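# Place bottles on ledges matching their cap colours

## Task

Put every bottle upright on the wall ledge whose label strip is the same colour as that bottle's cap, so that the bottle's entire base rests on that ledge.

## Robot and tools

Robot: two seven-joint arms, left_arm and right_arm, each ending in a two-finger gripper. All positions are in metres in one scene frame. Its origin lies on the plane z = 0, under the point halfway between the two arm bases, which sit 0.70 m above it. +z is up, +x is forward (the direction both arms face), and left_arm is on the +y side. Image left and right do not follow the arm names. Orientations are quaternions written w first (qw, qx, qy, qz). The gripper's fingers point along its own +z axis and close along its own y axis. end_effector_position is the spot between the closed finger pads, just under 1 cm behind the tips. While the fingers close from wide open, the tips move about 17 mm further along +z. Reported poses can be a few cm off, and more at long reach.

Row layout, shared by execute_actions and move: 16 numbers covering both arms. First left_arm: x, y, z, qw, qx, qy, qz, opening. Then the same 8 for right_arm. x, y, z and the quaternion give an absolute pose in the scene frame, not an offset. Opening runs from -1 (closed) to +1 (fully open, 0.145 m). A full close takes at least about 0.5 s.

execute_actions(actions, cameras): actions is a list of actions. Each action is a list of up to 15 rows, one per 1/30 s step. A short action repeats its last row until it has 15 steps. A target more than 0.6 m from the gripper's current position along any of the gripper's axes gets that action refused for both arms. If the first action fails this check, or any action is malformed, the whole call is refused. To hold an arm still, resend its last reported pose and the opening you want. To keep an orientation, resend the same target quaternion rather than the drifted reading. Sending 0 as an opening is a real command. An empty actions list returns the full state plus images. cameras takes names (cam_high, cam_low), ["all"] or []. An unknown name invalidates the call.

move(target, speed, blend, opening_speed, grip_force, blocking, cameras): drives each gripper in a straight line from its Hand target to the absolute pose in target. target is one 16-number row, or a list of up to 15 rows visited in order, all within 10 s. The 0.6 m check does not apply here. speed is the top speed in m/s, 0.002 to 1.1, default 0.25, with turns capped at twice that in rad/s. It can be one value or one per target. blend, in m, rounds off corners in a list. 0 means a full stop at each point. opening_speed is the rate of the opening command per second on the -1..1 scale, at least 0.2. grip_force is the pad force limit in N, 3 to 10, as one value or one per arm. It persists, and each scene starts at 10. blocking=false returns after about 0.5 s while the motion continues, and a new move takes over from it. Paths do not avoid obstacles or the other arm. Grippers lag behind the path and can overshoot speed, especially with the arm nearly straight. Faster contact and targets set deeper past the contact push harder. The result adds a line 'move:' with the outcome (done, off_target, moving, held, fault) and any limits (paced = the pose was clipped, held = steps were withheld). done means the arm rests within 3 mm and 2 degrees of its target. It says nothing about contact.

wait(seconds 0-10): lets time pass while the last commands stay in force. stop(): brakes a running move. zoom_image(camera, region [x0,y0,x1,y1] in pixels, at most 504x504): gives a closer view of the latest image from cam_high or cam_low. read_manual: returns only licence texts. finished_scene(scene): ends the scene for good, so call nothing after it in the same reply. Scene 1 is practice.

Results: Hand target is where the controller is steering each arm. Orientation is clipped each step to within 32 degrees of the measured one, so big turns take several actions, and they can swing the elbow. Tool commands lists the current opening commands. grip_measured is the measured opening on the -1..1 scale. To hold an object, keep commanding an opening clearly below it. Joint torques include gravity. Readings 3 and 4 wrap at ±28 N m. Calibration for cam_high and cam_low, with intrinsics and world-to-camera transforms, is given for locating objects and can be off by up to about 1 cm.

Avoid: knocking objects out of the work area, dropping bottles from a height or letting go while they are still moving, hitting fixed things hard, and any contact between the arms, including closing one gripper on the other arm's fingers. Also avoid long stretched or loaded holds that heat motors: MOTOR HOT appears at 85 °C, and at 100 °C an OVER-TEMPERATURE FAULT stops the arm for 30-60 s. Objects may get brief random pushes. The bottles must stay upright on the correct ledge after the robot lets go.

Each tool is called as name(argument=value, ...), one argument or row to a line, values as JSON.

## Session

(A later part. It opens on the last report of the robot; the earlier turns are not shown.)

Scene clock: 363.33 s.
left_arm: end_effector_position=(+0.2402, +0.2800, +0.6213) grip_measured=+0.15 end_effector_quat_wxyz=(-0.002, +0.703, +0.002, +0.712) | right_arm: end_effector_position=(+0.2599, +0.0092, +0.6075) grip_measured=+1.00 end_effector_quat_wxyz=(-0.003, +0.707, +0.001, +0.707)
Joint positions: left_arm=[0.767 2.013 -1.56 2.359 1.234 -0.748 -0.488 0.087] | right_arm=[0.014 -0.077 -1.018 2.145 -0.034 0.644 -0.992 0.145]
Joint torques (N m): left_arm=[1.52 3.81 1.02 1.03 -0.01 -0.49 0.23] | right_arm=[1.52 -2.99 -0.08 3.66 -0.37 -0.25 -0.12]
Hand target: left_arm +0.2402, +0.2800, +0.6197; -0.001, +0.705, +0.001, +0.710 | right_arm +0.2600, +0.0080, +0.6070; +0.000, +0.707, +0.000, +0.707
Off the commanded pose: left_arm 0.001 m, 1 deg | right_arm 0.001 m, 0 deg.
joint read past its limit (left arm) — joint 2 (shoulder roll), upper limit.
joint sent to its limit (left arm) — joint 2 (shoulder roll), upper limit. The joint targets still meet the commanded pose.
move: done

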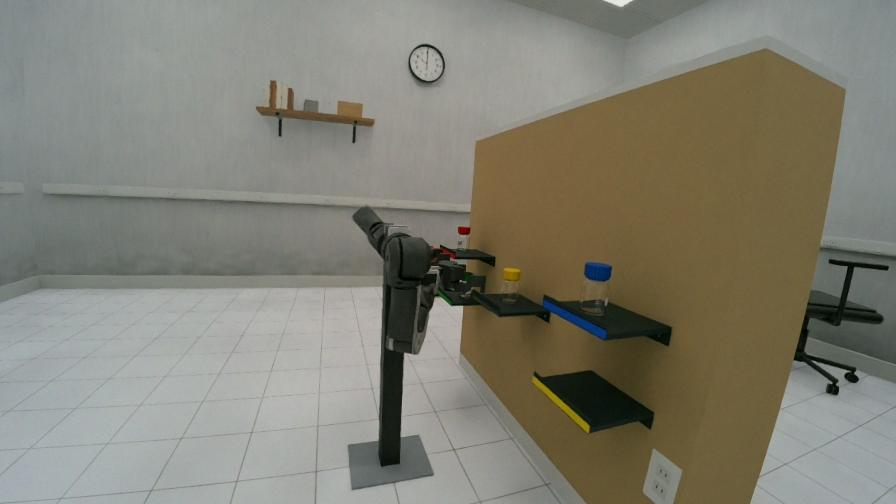

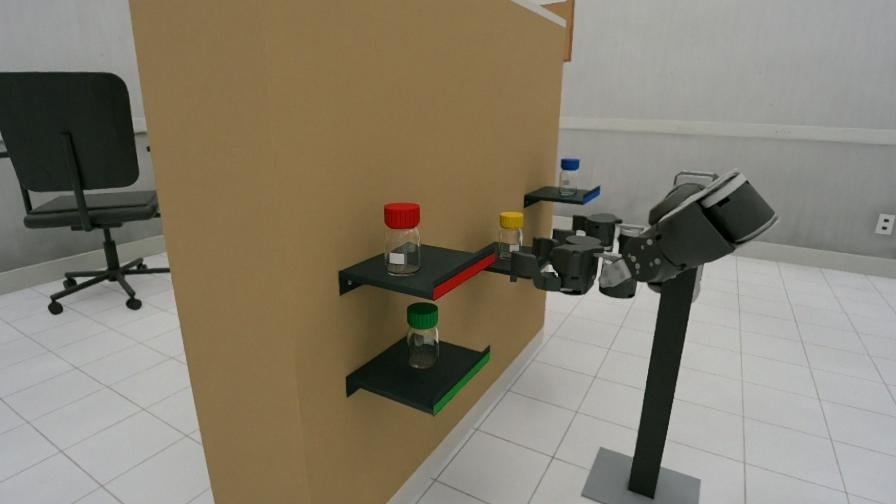

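move(
  target=[
    [0.24,0.28,0.62,0,0.7071,0,0.7071,0.15,0.387,0.01,0.605,0,0.7071,0,0.7071,1],
    [0.24,0.28,0.62,0,0.7071,0,0.7071,0.15,0.387,0.01,0.589,0,0.7071,0,0.7071,1],
    [0.24,0.28,0.62,0,0.7071,0,0.7071,0.15,0.387,0.01,0.589,0,0.7071,0,0.7071,-0.8],
  ],
  speed=[0.12,0.08,0.1],
  opening_speed=1.8,
  cameras=["all"],
)

zoom_image(
  camera="cam_high",
  region=[440, 220, 600, 350],
)

Scene clock: 377.87 s.
left_arm: end_effector_position=(+0.2403, +0.2801, +0.6213) grip_measured=+0.15 end_effector_quat_wxyz=(-0.002, +0.703, +0.002, +0.712) | right_arm: end_effector_position=(+0.3871, +0.0089, +0.5889) grip_measured=-0.28 end_effector_quat_wxyz=(+0.002, +0.708, -0.002, +0.706)
Joint positions: left_arm=[0.768 2.013 -1.56 2.359 1.234 -0.748 -0.488 0.087] | right_arm=[0.399 -0.123 -0.702 1.643 0.185 0.451 -0.781 0.055]
Joint torques (N m): left_arm=[1.54 3.78 1.01 1.02 -0.02 -0.49 0.23] | right_arm=[5.1 -3.1 -0.06 3.74 -0.29 -0.42 0.11]
Hand target: left_arm +0.2402, +0.2800, +0.6197; -0.002, +0.705, +0.001, +0.710 | right_arm +0.3870, +0.0100, +0.5891; +0.000, +0.707, +0.000, +0.707
Off the commanded pose: left_arm 0.001 m, 1 deg | right_arm 0.001 m, 0 deg.
joint read past its limit (left arm) — joint 2 (shoulder roll), upper limit.
joint sent to its limit (left arm) — joint 2 (shoulder roll), upper limit. The joint targets still meet the commanded pose.
move: done

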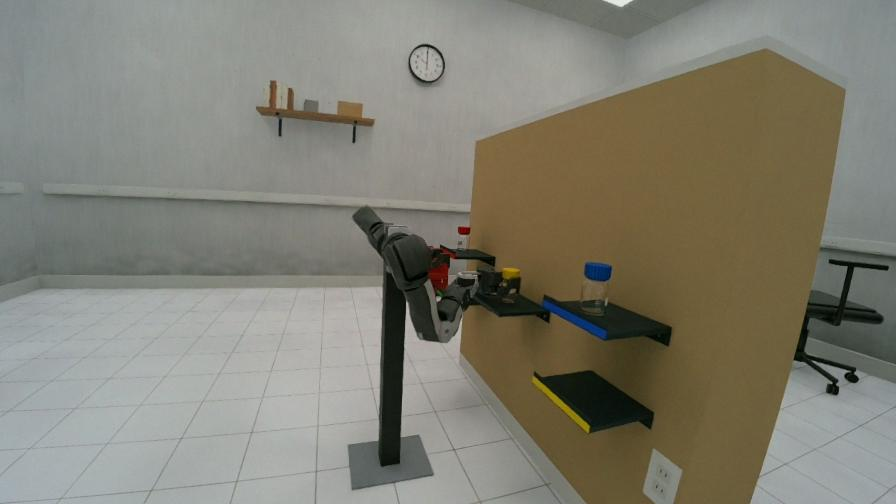

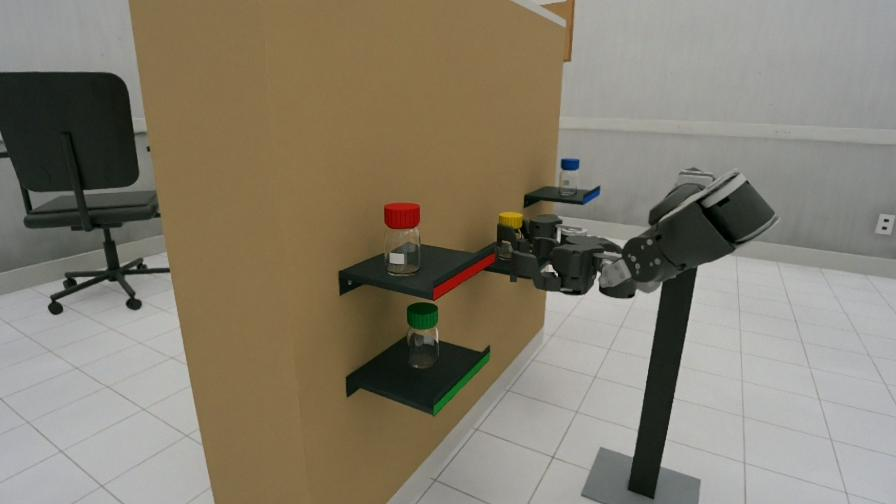

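Scaled by 3.150 from the camera's 896x504 image, which has a finer 1280x720 frame.

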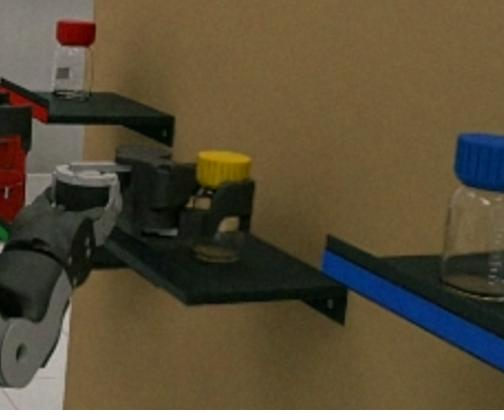

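move(
  target=[
    [0.24,0.28,0.62,0,0.7071,0,0.7071,0.15,0.385,0.01,0.645,0,0.7071,0,0.7071,-0.8],
    [0.24,0.28,0.62,0,0.7071,0,0.7071,0.15,0.25,-0.03,0.645,0,0.7071,0,0.7071,-0.8],
    [0.24,0.28,0.62,0,0.7071,0,0.7071,0.15,0.24,-0.25,0.565,0.0616,0.7044,-0.0616,0.7044,-0.8],
    [0.24,0.28,0.62,0,0.7071,0,0.7071,0.15,0.25,-0.375,0.545,0.0616,0.7044,-0.0616,0.7044,-0.8],
  ],
  speed=0.2,
  blend=[0.005,0.015,0.03,0],
  cameras=["all"],
)

zoom_image(
  camera="cam_high",
  region=[460, 260, 700, 440],
)

Scene clock: 396.97 s.
left_arm: end_effector_position=(+0.2403, +0.2801, +0.6213) grip_measured=+0.15 end_effector_quat_wxyz=(-0.002, +0.703, +0.002, +0.712) | right_arm: end_effector_position=(+0.2506, -0.3744, +0.5439) grip_measured=-0.28 end_effector_quat_wxyz=(+0.076, +0.757, -0.063, +0.646)
Joint positions: left_arm=[0.768 2.013 -1.56 2.359 1.234 -0.748 -0.488 0.087] | right_arm=[0.628 1.833 -1.571 1.943 1.458 -0.778 -0.355 0.055]
Joint torques (N m): left_arm=[1.54 3.78 1.01 1.02 -0.02 -0.49 0.23] | right_arm=[1.81 6.61 2.09 0.36 -0.05 -0.61 0.13]
Hand target: left_arm +0.2402, +0.2800, +0.6197; -0.002, +0.705, +0.001, +0.710 | right_arm +0.2502, -0.3750, +0.5452; +0.076, +0.755, -0.062, +0.648
Off the commanded pose: left_arm 0.001 m, 1 deg | right_arm 0.001 m, 9 deg.
joint read past its limit (left arm) — joint 2 (shoulder roll), upper limit.
joint sent to its limit (left arm) — joint 2 (shoulder roll), upper limit. The joint targets still meet the commanded pose.
joint sent to its limit (right arm) — joint 3 (upper arm roll), lower limit; joint 6 (wrist pitch), lower limit. The joint targets are off in orientation, not in position.
move: off_target (right_arm)

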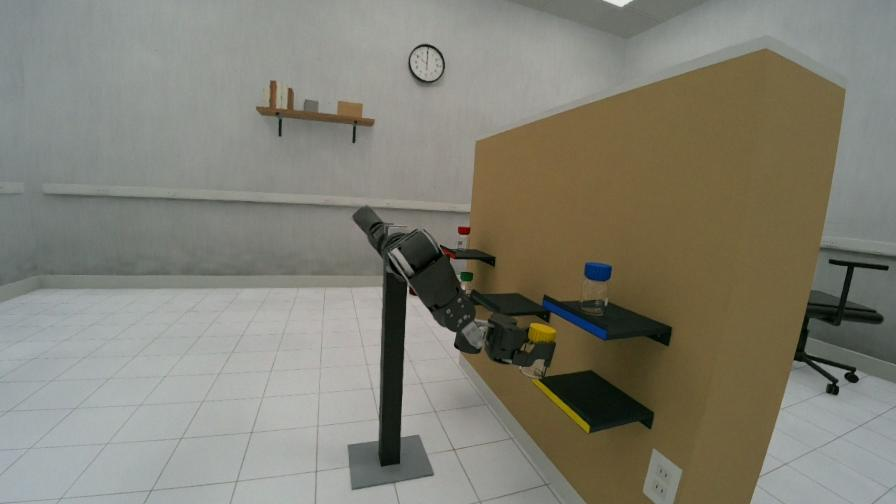

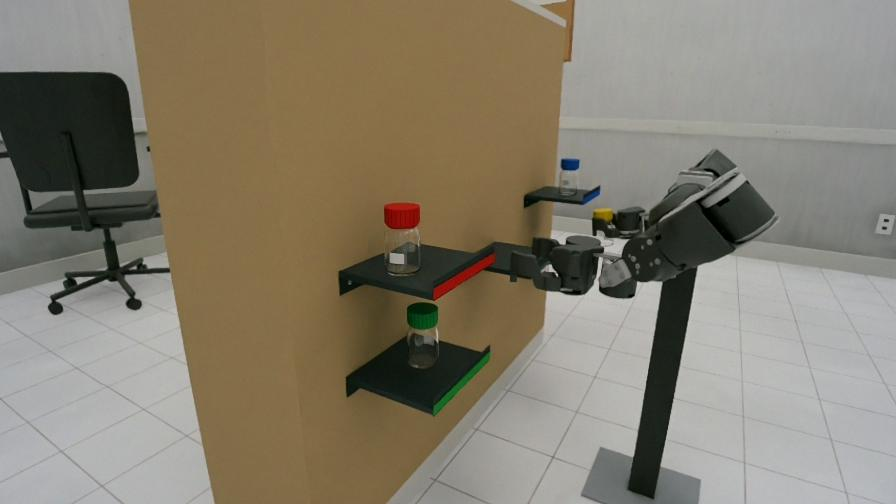

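Scaled by 2.100 from the camera's 896x504 image, which has a finer 1280x720 frame.

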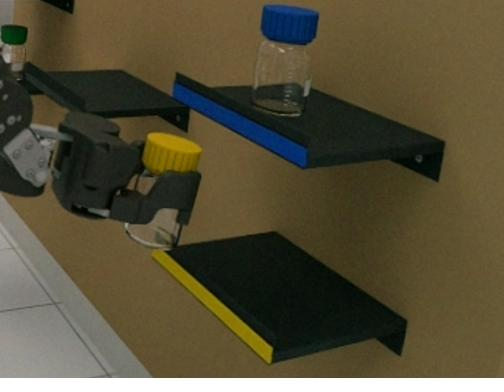

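move(
  target=[
    [0.24,0.28,0.62,0,0.7071,0,0.7071,0.15,0.25,-0.38,0.55,0.0616,0.7044,-0.0616,0.7044,-0.8],
    [0.24,0.28,0.62,0,0.7071,0,0.7071,0.15,0.39,-0.395,0.548,0.0616,0.7044,-0.0616,0.7044,-0.8],
  ],
  speed=0.1,
  blend=[0.003,0],
  cameras=["cam_high"],
)

zoom_image(
  camera="cam_high",
  region=[500, 270, 680, 440],
)

Scene clock: 409.00 s.
left_arm: end_effector_position=(+0.2403, +0.2801, +0.6213) grip_measured=+0.15 end_effector_quat_wxyz=(-0.002, +0.703, +0.002, +0.712) | right_arm: end_effector_position=(+0.3893, -0.3945, +0.5443) grip_measured=-0.28 end_effector_quat_wxyz=(+0.063, +0.708, -0.061, +0.700)
Joint positions: left_arm=[0.768 2.013 -1.56 2.359 1.234 -0.748 -0.488 0.087] | right_arm=[0.958 1.306 -1.53 1.305 1.559 -0.562 -0.176 0.055]
Joint torques (N m): left_arm=[1.54 3.81 1.01 1.02 -0.02 -0.49 0.23] | right_arm=[4.71 5.02 5.63 0.34 0.03 -0.57 0.18]
Hand target: left_arm +0.2402, +0.2800, +0.6197; -0.002, +0.705, +0.001, +0.710 | right_arm +0.3900, -0.3949, +0.5480; +0.062, +0.704, -0.062, +0.704
Off the commanded pose: left_arm 0.001 m, 1 deg | right_arm 0.004 m, 1 deg.
joint read past its limit (left arm) — joint 2 (shoulder roll), upper limit.
joint sent to its limit (left arm) — joint 2 (shoulder roll), upper limit. The joint targets still meet the commanded pose.
joint sent to its limit (right arm) — joint 5 (forearm roll), upper limit. The joint targets still meet the commanded pose.
move: off_target (right_arm)
Images, in order (width x height): cam_high 896x504.

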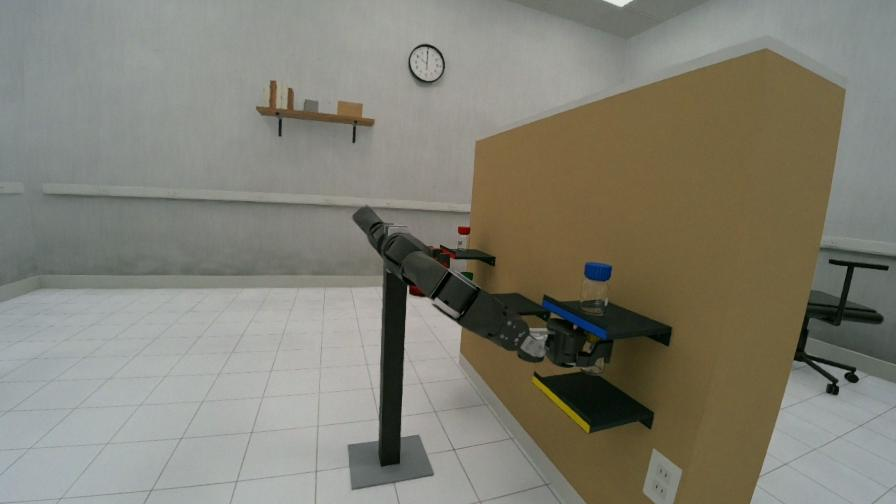

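Scaled by 2.800 from the camera's 896x504 image, which has a finer 1280x720 frame.

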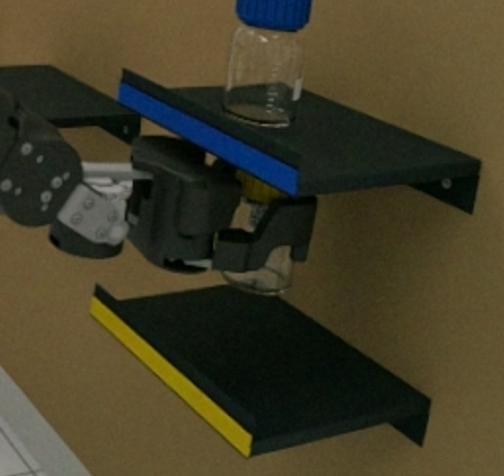

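move(
  target=[
    [0.24,0.28,0.62,0,0.7071,0,0.7071,0.15,0.389,-0.395,0.510,0.0616,0.7044,-0.0616,0.7044,-0.8],
    [0.24,0.28,0.62,0,0.7071,0,0.7071,0.15,0.389,-0.395,0.491,0.0616,0.7044,-0.0616,0.7044,-0.8],
  ],
  speed=[0.08,0.03],
  blend=[0.003,0],
  cameras=["cam_high"],
)

zoom_image(
  camera="cam_high",
  region=[500, 270, 680, 440],
)

Scene clock: 416.97 s.
left_arm: end_effector_position=(+0.2403, +0.2801, +0.6213) grip_measured=+0.15 end_effector_quat_wxyz=(-0.002, +0.703, +0.002, +0.712) | right_arm: end_effector_position=(+0.3885, -0.3962, +0.4906) grip_measured=-0.28 end_effector_quat_wxyz=(+0.064, +0.706, -0.062, +0.703)
Joint positions: left_arm=[0.768 2.013 -1.56 2.359 1.234 -0.748 -0.488 0.087] | right_arm=[0.748 1.142 -1.428 1.082 1.559 -0.69 -0.099 0.055]
Joint torques (N m): left_arm=[1.52 3.81 1.01 1.03 -0.02 -0.49 0.23] | right_arm=[4.18 4.97 4.42 0.24 0.08 -0.53 0.15]
Hand target: left_arm +0.2402, +0.2800, +0.6197; -0.002, +0.705, +0.001, +0.710 | right_arm +0.3890, -0.3950, +0.4910; +0.062, +0.704, -0.062, +0.704
Off the commanded pose: left_arm 0.001 m, 1 deg | right_arm 0.001 m, 0 deg.
joint read past its limit (left arm) — joint 2 (shoulder roll), upper limit.
joint sent to its limit (left arm) — joint 2 (shoulder roll), upper limit. The joint targets still meet the commanded pose.
joint sent to its limit (right arm) — joint 5 (forearm roll), upper limit. The joint targets still meet the commanded pose.
move: done
Images, in order (width x height): cam_high 896x504.

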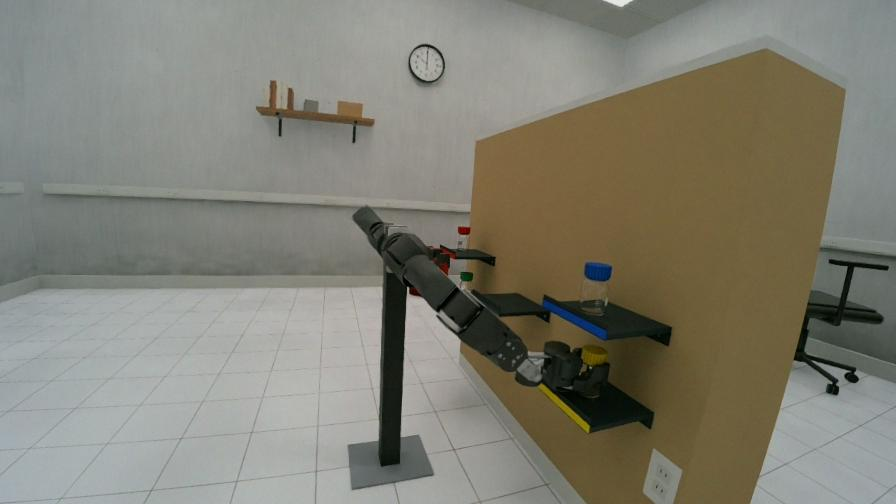

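Scaled by 2.800 from the camera's 896x504 image, which has a finer 1280x720 frame.

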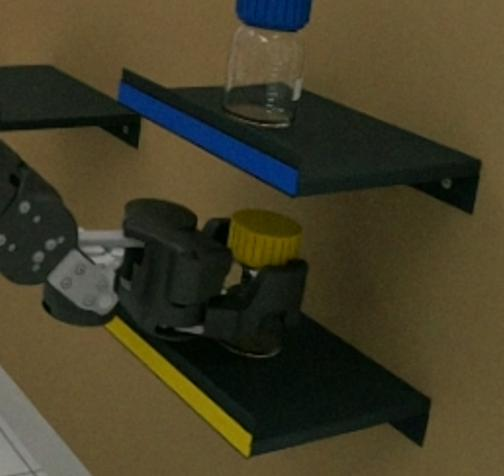

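Not yet in contact; continue a bit.

move(
  target=[0.24,0.28,0.62,0,0.7071,0,0.7071,0.15,0.389,-0.395,0.478,0.0616,0.7044,-0.0616,0.7044,-0.8],
  speed=0.03,
  cameras=["cam_high"],
)

zoom_image(
  camera="cam_high",
  region=[500, 300, 660, 440],
)

Scene clock: 426.93 s.
left_arm: end_effector_position=(+0.2403, +0.2800, +0.6213) grip_measured=+0.15 end_effector_quat_wxyz=(-0.002, +0.703, +0.002, +0.712) | right_arm: end_effector_position=(+0.3903, -0.3979, +0.4894) grip_measured=-0.28 end_effector_quat_wxyz=(+0.066, +0.689, -0.062, +0.719)
Joint positions: left_arm=[0.768 2.013 -1.56 2.359 1.234 -0.748 -0.488 0.087] | right_arm=[0.714 1.1 -1.389 1.019 1.556 -0.742 -0.07 0.054]
Joint torques (N m): left_arm=[1.52 3.81 1.01 1.03 -0.02 -0.49 0.23] | right_arm=[2.68 3.86 2.24 0.32 0.19 0.44 0.14]
Hand target: left_arm +0.2402, +0.2799, +0.6197; -0.001, +0.705, +0.001, +0.710 | right_arm +0.3886, -0.3950, +0.4781; +0.062, +0.704, -0.062, +0.704
Off the commanded pose: left_arm 0.001 m, 1 deg | right_arm 0.012 m, 3 deg.
joint read past its limit (left arm) — joint 2 (shoulder roll), upper limit.
joint sent to its limit (left arm) — joint 2 (shoulder roll), upper limit. The joint targets still meet the commanded pose.
joint sent to its limit (right arm) — joint 5 (forearm roll), upper limit. The joint targets still meet the commanded pose.
move: off_target (right_arm)
Images, in order (width x height): cam_high 896x504.

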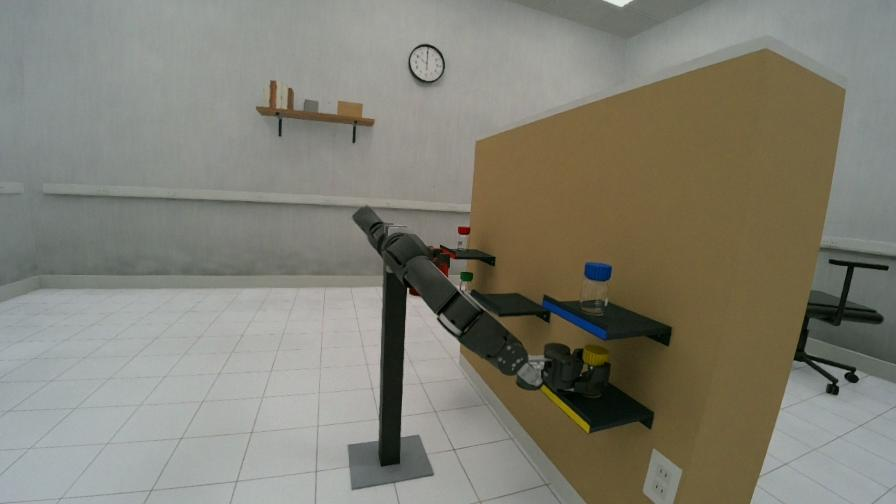

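Scaled by 3.150 from the camera's 896x504 image, which has a finer 1280x720 frame.

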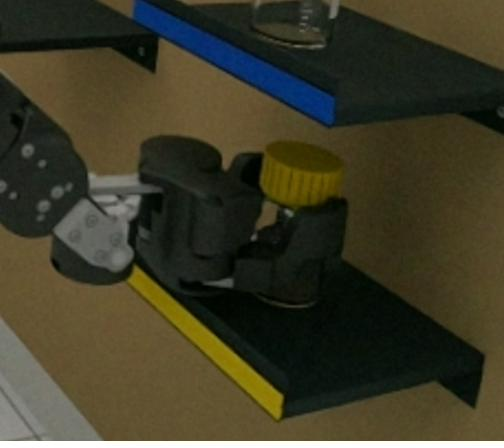

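move(
  target=[
    [0.24,0.28,0.62,0,0.7071,0,0.7071,0.15,0.389,-0.396,0.487,0.0616,0.7044,-0.0616,0.7044,-0.8],
    [0.24,0.28,0.62,0,0.7071,0,0.7071,0.15,0.389,-0.396,0.487,0.0616,0.7044,-0.0616,0.7044,0.15],
    [0.24,0.28,0.62,0,0.7071,0,0.7071,0.15,0.25,-0.37,0.51,0.0616,0.7044,-0.0616,0.7044,0.15],
  ],
  speed=[0.05,0.1,0.12],
  opening_speed=0.7,
  cameras=["all"],
)

zoom_image(
  camera="cam_high",
  region=[440, 220, 680, 440],
)

Scene clock: 452.97 s.
left_arm: end_effector_position=(+0.2403, +0.2800, +0.6213) grip_measured=+0.15 end_effector_quat_wxyz=(-0.002, +0.703, +0.002, +0.712) | right_arm: end_effector_position=(+0.2501, -0.3703, +0.5096) grip_measured=+0.15 end_effector_quat_wxyz=(+0.063, +0.705, -0.062, +0.703)
Joint positions: left_arm=[0.768 2.013 -1.56 2.359 1.234 -0.748 -0.488 0.087] | right_arm=[-1.064 1.233 0.24 1.749 1.151 -0.773 -0.305 0.087]
Joint torques (N m): left_arm=[1.52 3.78 1.02 1.03 -0.02 -0.49 0.23] | right_arm=[0.73 3.34 3.54 1.58 0.04 -0.5 0.14]
Hand target: left_arm +0.2402, +0.2799, +0.6197; -0.001, +0.705, +0.001, +0.710 | right_arm +0.2500, -0.3700, +0.5100; +0.062, +0.704, -0.062, +0.704
Off the commanded pose: left_arm 0.001 m, 1 deg | right_arm 0.000 m, 0 deg.
joint read past its limit (left arm) — joint 2 (shoulder roll), upper limit.
joint sent to its limit (left arm) — joint 2 (shoulder roll), upper limit. The joint targets still meet the commanded pose.
move: done; target 2's new opening was sent with right_arm's hand 0.004 m and 1 deg from that target

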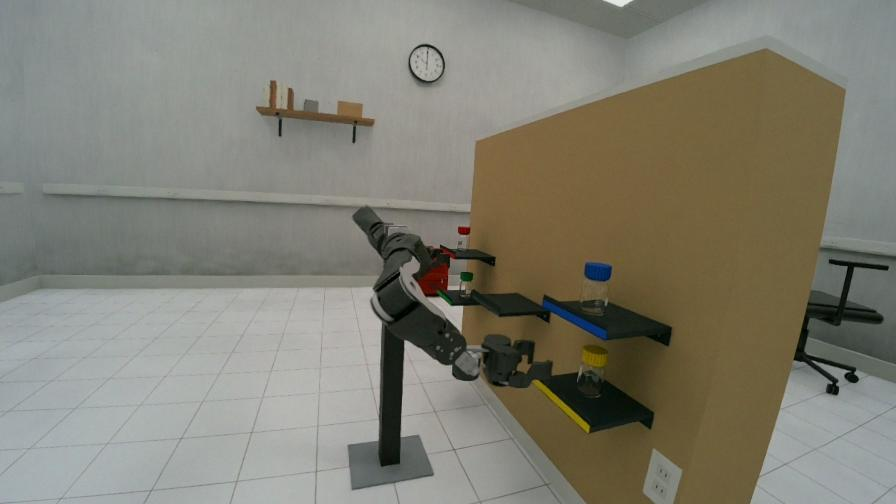

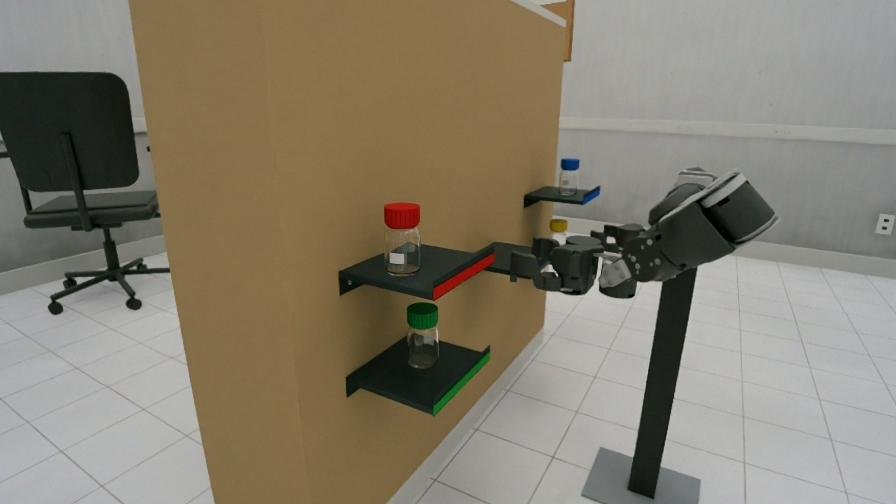

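Scaled by 2.100 from the camera's 896x504 image, which has a finer 1280x720 frame.

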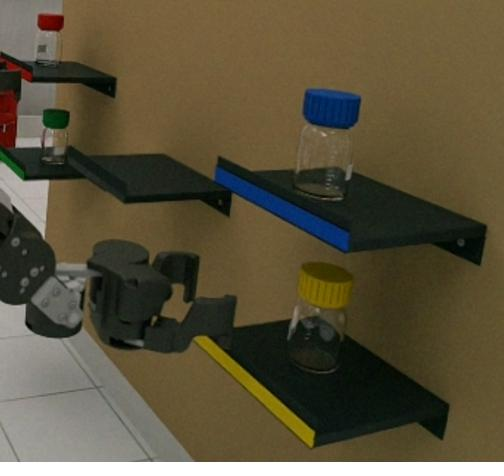

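All four placed.

finished_scene(
  scene=2,
)

The scene is finished: the task was done.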